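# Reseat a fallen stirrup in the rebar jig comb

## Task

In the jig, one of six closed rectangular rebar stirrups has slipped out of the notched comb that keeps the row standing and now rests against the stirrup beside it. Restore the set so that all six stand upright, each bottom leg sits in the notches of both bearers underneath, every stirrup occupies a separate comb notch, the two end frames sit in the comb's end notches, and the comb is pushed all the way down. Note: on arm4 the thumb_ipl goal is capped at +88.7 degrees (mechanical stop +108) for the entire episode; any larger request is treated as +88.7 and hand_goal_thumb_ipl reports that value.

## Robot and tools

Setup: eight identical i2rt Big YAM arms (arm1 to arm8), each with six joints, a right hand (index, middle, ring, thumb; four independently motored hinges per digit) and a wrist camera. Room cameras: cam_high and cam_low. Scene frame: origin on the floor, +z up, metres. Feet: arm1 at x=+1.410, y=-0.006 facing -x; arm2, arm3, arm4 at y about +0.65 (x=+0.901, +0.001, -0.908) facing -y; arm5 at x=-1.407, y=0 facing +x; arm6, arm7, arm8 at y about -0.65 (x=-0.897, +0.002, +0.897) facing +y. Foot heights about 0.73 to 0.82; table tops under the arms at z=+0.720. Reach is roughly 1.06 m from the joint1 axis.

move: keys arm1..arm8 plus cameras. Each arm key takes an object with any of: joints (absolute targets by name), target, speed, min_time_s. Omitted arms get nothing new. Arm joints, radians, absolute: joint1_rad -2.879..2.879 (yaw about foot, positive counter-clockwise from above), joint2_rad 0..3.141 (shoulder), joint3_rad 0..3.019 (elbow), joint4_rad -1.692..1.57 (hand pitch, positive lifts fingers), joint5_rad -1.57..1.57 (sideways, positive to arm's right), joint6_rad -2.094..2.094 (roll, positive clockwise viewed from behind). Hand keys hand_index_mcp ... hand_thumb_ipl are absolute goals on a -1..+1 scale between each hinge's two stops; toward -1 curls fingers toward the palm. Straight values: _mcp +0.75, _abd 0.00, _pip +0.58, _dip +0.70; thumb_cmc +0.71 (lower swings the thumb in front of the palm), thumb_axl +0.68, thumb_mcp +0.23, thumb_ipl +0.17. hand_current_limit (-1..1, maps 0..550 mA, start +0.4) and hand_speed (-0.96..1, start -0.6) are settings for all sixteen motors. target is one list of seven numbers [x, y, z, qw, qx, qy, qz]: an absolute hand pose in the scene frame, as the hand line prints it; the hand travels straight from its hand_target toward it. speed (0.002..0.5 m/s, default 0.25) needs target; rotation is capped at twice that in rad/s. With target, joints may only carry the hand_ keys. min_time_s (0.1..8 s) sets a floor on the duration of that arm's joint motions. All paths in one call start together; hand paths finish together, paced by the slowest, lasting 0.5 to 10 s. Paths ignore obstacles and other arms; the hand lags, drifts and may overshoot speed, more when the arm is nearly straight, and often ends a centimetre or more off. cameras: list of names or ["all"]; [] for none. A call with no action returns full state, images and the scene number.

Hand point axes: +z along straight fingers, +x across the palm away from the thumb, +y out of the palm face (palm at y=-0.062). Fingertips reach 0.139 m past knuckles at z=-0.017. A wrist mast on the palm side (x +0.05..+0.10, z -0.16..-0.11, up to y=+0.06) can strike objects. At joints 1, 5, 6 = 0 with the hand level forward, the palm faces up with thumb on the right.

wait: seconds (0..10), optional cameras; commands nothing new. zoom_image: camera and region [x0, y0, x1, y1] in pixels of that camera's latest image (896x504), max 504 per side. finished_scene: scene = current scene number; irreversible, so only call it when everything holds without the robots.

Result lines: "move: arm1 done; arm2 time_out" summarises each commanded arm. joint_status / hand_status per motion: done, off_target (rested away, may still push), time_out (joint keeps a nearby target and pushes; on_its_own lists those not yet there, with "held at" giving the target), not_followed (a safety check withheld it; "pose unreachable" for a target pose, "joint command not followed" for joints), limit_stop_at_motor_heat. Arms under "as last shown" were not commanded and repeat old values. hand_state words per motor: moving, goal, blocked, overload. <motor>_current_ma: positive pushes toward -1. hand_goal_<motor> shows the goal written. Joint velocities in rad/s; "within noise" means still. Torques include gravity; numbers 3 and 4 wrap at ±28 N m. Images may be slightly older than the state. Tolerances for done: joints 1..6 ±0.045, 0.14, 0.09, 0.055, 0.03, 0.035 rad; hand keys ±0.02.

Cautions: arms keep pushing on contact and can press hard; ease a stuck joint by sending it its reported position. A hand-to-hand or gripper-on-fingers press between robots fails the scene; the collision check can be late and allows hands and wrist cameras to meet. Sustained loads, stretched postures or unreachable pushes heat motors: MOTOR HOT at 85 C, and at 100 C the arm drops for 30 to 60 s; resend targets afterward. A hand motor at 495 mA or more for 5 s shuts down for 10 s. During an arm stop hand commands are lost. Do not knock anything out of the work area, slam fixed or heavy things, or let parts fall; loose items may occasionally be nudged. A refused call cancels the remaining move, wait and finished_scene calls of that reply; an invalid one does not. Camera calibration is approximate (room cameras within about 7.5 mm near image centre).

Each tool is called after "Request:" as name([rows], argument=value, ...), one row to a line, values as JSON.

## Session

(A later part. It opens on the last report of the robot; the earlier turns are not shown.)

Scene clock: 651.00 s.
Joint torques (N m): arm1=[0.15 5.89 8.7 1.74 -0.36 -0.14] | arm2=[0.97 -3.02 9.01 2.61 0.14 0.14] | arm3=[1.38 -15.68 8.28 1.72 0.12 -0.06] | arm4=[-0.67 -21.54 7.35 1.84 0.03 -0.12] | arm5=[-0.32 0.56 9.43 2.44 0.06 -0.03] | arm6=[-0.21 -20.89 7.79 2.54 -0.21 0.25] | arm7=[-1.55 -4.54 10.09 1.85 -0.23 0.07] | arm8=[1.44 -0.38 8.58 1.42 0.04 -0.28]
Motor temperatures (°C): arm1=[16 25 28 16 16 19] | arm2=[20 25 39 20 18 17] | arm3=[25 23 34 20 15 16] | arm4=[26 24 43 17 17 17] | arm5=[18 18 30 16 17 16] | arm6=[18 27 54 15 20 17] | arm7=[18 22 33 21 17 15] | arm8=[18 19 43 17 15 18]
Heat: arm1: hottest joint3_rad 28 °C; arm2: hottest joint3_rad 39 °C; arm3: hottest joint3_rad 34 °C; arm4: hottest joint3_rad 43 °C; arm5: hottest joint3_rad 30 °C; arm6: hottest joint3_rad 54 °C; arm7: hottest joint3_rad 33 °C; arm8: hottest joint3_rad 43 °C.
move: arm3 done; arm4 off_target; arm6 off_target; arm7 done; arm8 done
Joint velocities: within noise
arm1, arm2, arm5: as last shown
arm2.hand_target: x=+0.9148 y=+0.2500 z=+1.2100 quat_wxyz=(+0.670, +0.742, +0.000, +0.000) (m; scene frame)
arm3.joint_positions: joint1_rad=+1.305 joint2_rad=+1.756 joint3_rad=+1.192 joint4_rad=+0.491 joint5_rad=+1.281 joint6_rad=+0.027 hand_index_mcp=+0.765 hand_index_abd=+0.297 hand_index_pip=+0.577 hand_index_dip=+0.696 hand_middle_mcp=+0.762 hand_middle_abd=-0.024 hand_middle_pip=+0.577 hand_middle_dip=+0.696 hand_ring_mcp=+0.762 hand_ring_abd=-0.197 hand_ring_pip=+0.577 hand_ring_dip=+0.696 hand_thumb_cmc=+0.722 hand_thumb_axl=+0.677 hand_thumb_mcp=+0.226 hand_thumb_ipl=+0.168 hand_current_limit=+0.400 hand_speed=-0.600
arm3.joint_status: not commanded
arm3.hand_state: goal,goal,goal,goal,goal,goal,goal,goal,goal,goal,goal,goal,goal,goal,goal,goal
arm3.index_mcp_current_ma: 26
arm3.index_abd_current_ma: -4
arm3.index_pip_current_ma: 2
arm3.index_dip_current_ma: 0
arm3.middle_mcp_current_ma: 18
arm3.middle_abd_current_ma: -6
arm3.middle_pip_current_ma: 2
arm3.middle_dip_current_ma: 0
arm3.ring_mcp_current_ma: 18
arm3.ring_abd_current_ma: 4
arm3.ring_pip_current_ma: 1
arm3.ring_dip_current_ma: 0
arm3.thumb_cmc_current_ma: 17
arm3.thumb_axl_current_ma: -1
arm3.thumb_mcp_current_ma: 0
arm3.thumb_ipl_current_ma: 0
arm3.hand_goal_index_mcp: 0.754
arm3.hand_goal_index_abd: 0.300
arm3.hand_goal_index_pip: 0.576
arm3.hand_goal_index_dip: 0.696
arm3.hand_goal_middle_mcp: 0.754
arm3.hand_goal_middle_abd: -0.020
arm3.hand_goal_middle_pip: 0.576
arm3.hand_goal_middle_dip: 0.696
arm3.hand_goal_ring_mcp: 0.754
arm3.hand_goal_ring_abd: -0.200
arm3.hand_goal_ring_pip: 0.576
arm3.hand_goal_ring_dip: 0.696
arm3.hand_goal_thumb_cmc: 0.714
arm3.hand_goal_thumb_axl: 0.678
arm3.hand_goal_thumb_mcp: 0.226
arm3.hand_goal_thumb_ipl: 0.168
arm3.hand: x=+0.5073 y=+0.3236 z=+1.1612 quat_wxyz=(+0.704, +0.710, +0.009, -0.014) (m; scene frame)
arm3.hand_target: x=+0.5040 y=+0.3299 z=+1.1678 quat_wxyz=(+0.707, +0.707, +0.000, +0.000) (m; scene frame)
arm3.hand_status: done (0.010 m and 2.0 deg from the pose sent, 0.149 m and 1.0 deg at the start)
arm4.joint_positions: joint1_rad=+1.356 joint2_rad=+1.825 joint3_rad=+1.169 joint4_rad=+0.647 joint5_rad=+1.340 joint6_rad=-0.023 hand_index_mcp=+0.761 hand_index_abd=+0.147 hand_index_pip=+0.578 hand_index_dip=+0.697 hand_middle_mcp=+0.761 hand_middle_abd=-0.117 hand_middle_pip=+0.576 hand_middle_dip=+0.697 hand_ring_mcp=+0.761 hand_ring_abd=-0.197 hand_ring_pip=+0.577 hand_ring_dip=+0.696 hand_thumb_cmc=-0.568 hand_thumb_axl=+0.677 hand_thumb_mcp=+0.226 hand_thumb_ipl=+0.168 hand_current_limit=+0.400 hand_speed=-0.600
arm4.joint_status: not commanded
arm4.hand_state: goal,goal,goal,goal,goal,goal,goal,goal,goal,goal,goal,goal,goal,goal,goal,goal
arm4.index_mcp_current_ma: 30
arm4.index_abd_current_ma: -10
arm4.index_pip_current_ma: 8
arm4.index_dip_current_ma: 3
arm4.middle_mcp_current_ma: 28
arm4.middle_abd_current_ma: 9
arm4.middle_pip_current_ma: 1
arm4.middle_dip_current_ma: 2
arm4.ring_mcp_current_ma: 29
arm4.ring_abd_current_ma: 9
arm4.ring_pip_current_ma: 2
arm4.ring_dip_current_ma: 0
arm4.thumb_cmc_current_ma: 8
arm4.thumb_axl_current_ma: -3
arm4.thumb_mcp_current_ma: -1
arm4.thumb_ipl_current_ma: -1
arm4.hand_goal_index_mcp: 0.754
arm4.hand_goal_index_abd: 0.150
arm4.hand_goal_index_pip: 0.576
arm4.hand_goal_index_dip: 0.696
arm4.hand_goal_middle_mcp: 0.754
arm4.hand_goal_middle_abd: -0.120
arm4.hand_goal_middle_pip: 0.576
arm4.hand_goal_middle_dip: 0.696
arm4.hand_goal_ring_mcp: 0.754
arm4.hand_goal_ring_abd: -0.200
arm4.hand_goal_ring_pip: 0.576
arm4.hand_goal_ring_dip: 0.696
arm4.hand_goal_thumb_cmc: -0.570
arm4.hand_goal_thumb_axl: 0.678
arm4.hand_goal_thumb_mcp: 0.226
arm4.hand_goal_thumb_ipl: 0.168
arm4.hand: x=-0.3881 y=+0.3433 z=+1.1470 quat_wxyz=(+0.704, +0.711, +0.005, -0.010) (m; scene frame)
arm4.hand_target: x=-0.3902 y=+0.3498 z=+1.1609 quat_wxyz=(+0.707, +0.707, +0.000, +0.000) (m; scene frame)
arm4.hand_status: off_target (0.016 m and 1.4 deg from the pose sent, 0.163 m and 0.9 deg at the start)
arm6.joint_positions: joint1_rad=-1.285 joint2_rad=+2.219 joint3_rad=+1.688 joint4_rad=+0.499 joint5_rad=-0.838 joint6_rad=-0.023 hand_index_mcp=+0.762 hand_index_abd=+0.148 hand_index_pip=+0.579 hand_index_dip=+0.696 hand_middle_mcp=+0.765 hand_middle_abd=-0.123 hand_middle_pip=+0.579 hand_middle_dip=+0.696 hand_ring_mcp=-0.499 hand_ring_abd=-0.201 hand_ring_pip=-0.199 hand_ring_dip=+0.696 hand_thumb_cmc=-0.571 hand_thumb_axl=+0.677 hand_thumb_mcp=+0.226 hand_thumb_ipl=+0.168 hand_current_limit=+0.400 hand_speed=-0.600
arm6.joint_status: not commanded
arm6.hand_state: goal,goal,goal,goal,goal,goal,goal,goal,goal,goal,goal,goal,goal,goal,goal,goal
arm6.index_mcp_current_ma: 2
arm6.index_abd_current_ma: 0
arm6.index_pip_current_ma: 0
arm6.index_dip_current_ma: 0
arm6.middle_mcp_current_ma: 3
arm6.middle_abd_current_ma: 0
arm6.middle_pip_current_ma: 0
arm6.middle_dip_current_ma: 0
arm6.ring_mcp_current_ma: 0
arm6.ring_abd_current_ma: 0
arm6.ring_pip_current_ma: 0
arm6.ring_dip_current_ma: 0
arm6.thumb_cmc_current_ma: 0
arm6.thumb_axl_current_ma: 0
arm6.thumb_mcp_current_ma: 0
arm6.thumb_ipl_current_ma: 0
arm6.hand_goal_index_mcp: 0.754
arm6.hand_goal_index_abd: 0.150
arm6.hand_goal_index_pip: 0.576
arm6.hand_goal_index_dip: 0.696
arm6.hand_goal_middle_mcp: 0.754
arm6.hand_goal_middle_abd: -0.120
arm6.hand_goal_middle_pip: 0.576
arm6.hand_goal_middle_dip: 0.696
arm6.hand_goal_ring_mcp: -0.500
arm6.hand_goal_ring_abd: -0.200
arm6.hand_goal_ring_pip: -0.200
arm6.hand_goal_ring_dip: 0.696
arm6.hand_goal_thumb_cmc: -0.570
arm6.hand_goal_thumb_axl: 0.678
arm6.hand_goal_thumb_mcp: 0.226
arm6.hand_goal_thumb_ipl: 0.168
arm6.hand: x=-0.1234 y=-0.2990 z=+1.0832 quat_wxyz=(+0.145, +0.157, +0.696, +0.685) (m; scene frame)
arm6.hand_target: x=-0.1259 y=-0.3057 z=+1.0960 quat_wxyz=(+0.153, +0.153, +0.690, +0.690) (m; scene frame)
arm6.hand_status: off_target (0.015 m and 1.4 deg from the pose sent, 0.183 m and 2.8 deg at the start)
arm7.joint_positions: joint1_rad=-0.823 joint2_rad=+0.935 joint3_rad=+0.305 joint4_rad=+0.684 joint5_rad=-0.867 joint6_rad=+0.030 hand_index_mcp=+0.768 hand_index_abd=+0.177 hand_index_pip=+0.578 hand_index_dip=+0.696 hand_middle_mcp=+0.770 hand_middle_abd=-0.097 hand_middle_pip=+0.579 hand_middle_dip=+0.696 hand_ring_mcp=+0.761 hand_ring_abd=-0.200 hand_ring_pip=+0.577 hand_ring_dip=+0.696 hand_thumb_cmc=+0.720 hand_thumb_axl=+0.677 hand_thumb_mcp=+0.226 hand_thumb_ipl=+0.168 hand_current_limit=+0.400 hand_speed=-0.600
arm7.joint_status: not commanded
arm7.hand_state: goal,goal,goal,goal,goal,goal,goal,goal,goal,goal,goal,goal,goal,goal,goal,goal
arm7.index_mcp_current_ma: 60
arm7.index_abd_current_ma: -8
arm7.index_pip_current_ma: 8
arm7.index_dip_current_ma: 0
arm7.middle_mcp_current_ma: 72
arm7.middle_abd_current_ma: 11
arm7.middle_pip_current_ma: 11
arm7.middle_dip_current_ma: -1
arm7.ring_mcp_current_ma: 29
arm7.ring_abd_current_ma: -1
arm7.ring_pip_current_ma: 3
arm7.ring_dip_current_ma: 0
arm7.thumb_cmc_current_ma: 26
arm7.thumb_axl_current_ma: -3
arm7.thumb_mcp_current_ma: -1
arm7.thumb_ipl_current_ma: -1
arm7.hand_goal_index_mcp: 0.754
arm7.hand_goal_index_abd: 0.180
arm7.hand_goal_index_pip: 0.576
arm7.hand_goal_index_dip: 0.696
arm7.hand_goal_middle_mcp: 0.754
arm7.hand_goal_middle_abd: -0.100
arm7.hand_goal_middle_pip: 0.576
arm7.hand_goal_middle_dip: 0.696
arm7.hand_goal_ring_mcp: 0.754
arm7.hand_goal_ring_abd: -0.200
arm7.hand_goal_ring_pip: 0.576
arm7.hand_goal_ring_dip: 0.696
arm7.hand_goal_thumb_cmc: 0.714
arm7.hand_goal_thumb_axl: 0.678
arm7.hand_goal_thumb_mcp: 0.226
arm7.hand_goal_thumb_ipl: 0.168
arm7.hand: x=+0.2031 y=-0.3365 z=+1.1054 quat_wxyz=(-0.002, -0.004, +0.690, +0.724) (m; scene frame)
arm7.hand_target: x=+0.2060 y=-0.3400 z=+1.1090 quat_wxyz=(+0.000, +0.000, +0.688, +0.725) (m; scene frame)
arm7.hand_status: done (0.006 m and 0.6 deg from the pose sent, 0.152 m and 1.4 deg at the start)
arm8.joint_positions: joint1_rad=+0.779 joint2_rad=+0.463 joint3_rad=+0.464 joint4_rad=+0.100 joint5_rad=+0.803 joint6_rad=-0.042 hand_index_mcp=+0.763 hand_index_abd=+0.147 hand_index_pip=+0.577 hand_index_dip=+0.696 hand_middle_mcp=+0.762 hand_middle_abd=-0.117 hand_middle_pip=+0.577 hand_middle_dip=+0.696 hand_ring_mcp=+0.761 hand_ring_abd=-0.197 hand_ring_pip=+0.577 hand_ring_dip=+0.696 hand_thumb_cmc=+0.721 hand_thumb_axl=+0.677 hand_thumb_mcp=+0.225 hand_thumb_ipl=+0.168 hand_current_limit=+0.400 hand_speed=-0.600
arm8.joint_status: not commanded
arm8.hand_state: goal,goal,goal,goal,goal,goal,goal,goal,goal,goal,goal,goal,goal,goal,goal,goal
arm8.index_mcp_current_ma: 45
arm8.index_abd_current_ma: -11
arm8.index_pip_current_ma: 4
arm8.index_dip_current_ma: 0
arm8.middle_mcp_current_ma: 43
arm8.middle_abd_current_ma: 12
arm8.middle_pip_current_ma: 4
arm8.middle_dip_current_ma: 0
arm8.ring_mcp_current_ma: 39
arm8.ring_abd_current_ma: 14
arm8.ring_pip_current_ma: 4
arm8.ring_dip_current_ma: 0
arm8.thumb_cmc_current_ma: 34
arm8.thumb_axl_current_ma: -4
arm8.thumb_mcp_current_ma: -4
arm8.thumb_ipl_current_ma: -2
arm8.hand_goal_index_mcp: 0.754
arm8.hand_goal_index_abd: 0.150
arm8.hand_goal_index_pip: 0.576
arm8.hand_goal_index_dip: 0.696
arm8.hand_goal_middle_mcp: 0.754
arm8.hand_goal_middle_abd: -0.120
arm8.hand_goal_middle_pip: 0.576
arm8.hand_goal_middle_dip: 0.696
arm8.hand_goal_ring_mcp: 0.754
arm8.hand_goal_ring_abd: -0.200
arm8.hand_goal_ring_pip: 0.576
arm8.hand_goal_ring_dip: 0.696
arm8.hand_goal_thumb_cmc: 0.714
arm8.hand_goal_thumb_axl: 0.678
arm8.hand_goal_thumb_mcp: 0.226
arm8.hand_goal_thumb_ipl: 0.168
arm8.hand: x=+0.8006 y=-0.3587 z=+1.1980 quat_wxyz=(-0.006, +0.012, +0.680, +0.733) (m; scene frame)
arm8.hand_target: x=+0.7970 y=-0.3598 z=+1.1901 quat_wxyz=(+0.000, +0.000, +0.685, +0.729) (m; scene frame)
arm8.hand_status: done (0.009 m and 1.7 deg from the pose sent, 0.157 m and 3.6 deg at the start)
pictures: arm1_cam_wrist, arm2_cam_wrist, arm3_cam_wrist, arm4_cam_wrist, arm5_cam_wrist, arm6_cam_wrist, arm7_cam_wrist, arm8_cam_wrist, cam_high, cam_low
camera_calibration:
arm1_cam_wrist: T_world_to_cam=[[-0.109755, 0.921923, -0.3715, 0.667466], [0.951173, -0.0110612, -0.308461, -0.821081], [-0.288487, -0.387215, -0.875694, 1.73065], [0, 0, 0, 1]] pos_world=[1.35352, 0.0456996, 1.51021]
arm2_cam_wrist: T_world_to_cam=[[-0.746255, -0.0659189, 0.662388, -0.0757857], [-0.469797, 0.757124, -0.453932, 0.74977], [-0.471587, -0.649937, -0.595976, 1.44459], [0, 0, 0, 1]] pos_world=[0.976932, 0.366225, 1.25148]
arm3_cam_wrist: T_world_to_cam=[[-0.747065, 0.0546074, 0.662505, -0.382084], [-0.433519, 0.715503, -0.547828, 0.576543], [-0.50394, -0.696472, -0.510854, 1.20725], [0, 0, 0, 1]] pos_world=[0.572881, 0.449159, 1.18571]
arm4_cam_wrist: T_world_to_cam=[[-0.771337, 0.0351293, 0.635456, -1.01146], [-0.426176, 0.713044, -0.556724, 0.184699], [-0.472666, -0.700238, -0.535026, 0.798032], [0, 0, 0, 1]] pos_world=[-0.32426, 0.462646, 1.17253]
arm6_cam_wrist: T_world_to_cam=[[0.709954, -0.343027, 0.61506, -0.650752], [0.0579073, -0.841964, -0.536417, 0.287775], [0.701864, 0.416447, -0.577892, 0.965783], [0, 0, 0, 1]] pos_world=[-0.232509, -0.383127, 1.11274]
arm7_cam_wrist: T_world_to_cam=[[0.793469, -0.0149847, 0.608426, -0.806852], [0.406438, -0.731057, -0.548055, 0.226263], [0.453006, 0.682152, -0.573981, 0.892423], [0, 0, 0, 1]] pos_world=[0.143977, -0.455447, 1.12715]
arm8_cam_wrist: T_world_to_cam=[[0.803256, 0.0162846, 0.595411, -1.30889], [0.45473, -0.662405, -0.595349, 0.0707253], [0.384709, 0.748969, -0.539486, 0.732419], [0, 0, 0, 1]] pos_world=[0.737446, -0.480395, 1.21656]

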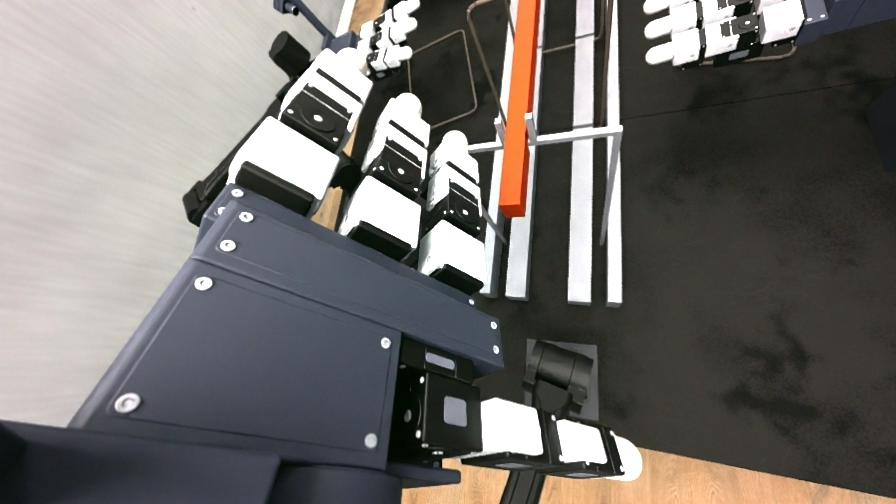

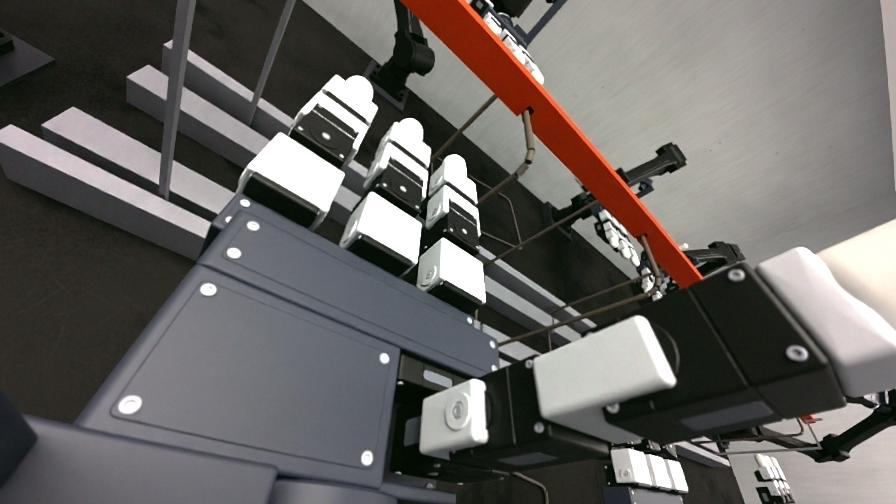

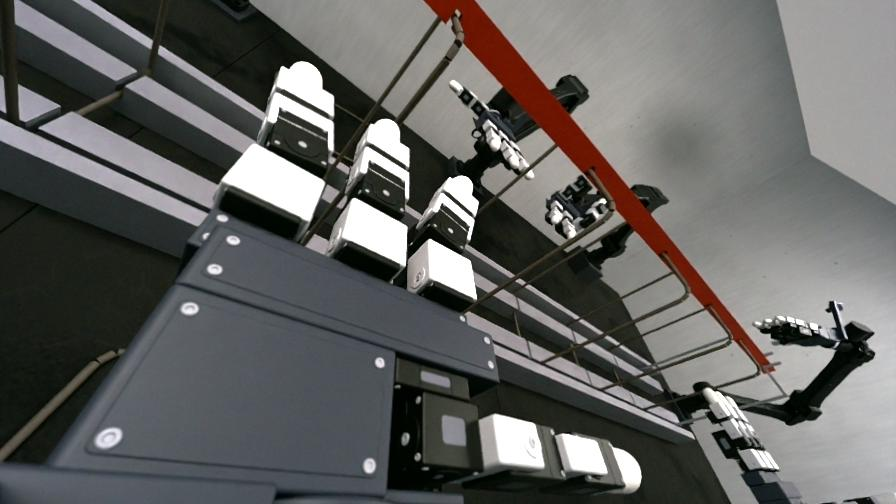

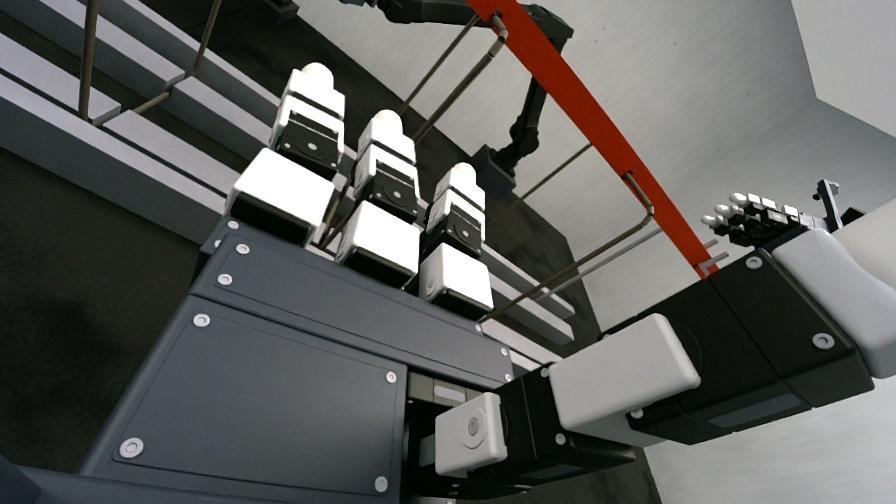

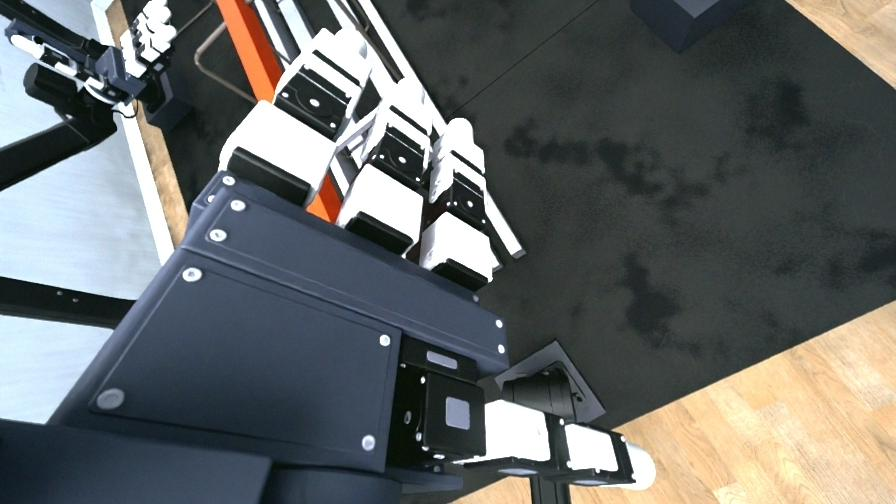

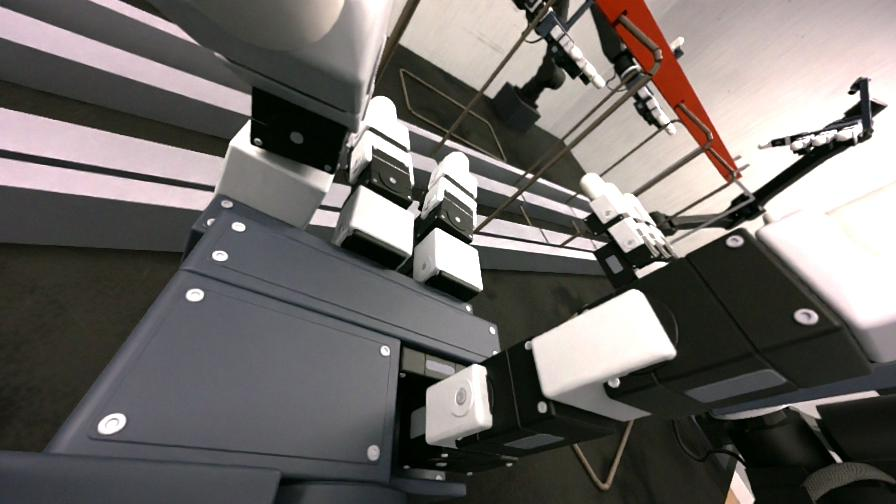

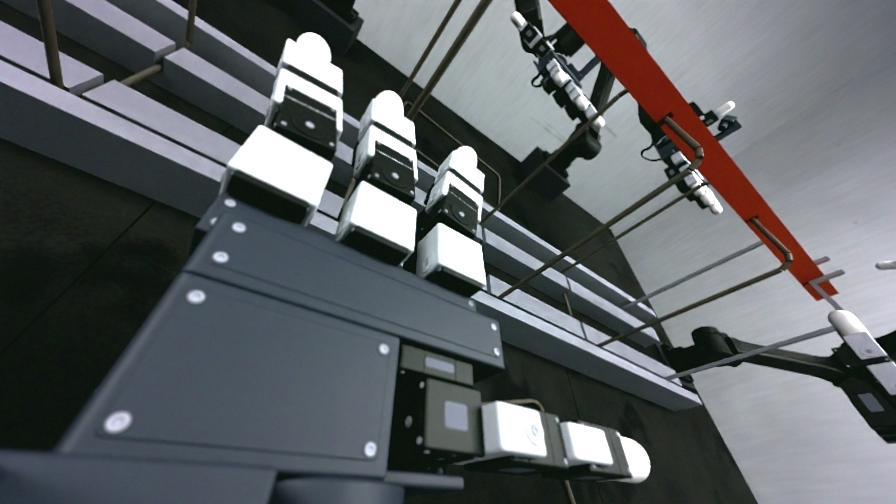

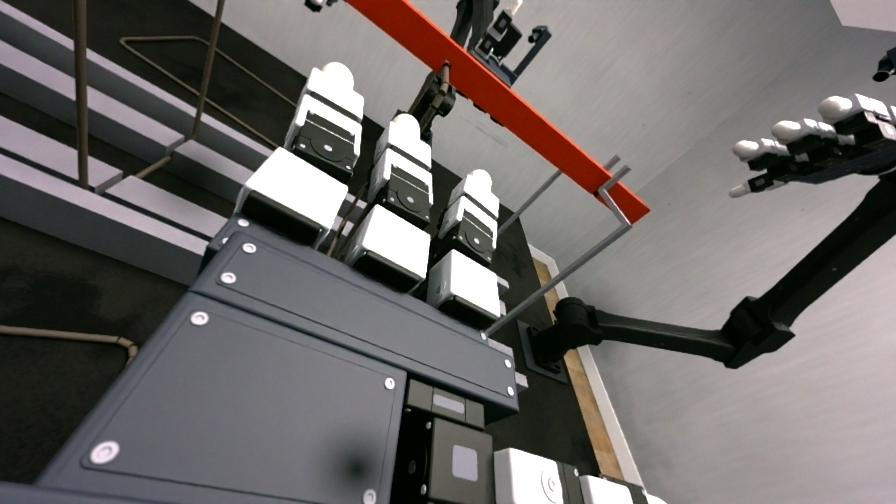

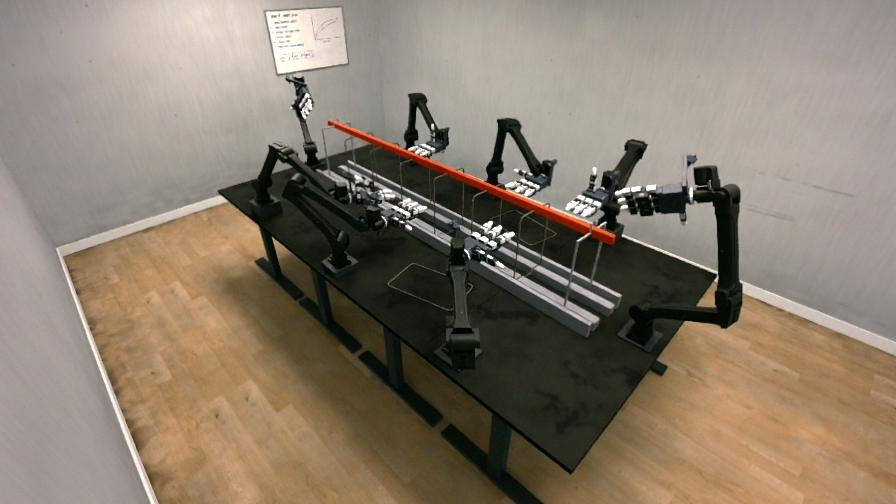

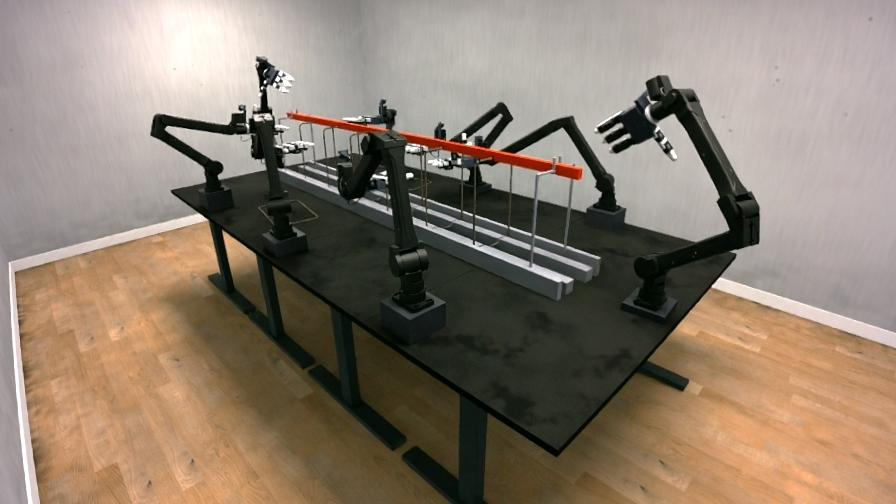

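Request:
zoom_image(camera="arm3_cam_wrist", region=[420, 0, 500, 60])

Request:
zoom_image(camera="arm3_cam_wrist", region=[570, 150, 790, 390])

Request:
zoom_image(camera="arm8_cam_wrist", region=[410, 30, 480, 100])

Request:
zoom_image(camera="arm4_cam_wrist", region=[470, 0, 530, 60])

Request:
zoom_image(camera="arm4_cam_wrist", region=[580, 140, 730, 290])

Request:
zoom_image(camera="arm7_cam_wrist", region=[600, 70, 860, 310])

Request:
zoom_image(camera="arm6_cam_wrist", region=[590, 0, 770, 220])

Request:
zoom_image(camera="cam_high", region=[310, 110, 470, 240])

Request:
zoom_image(camera="cam_high", region=[460, 150, 640, 330])

Request:
zoom_image(camera="cam_low", region=[270, 90, 430, 220])

Request:
zoom_image(camera="cam_low", region=[430, 120, 610, 300])

Scaled by 6.300.

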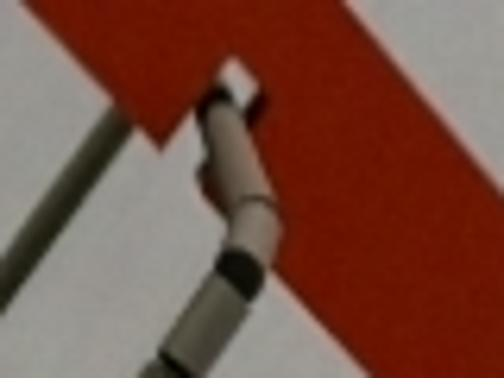

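Scaled by 2.100.

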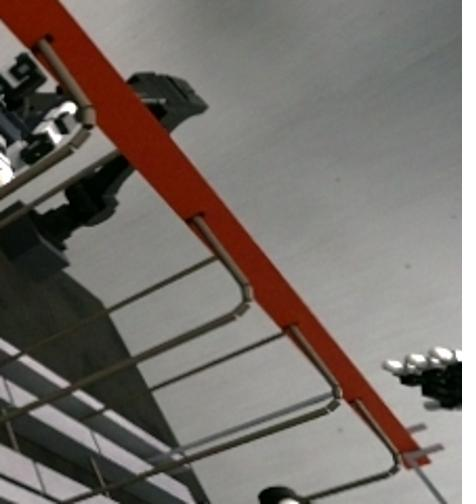

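Scaled by 7.200.

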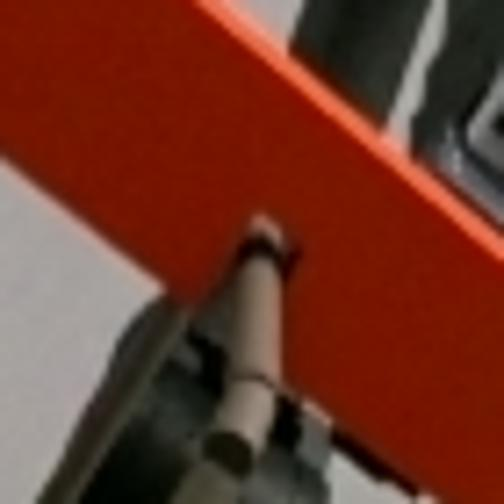

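Scaled by 8.400.

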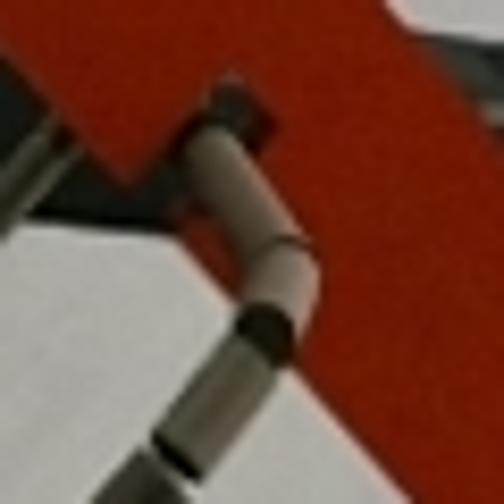

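Scaled by 3.360.

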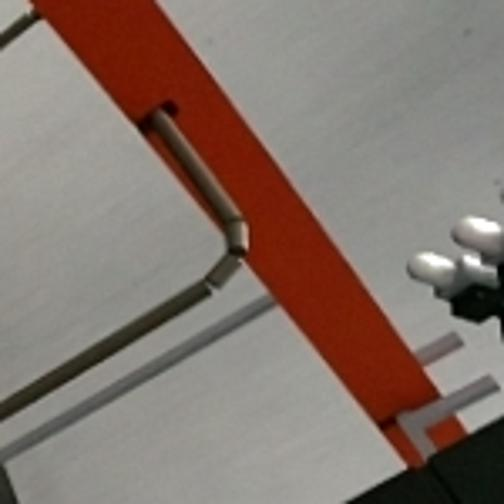

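Scaled by 1.938.

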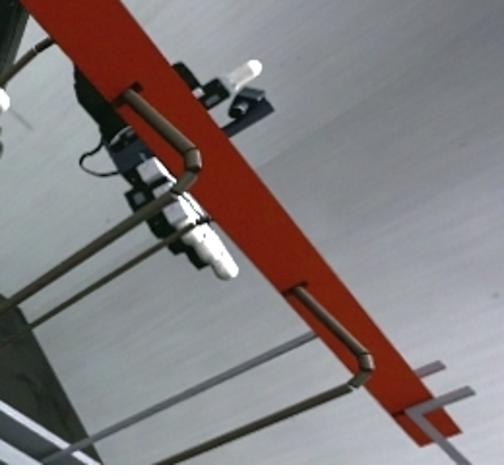

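Scaled by 2.291.

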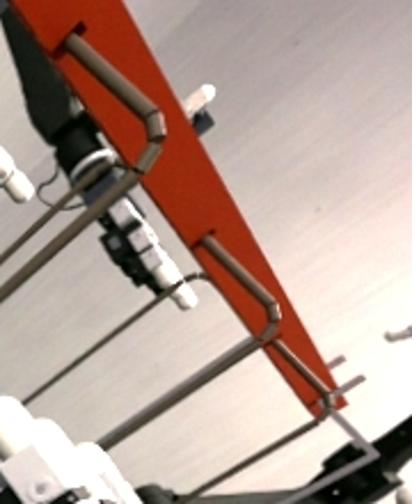

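Scaled by 3.150.

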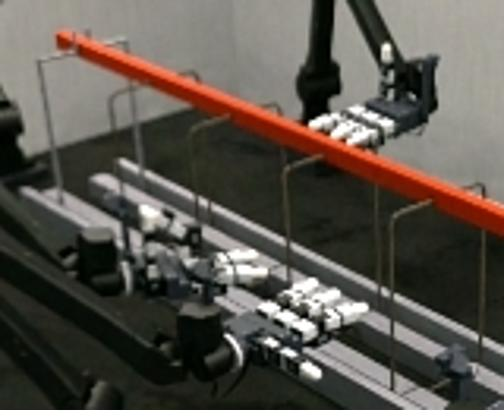

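Scaled by 2.800.

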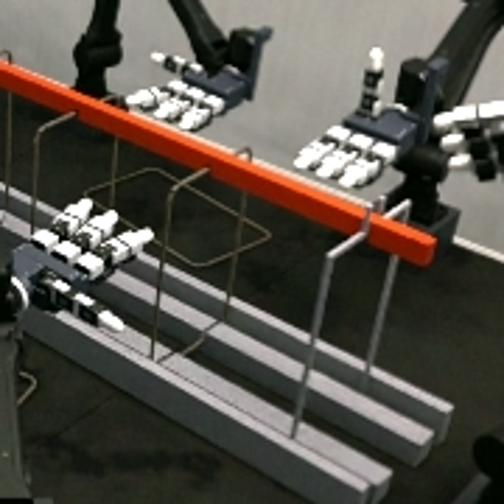

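Scaled by 3.150.

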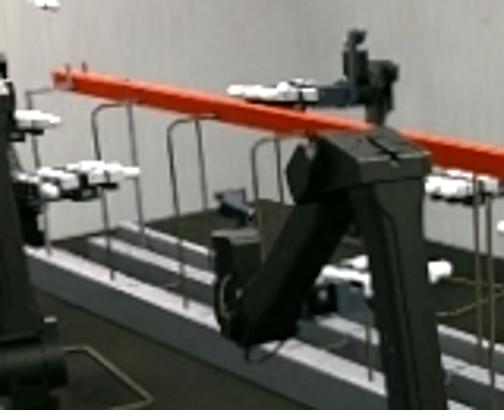

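Scaled by 2.800.

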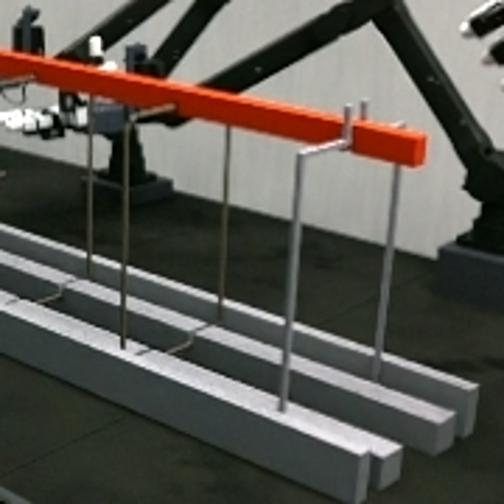

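Request:
finished_scene(scene=1)

The scene is finished: the task was done.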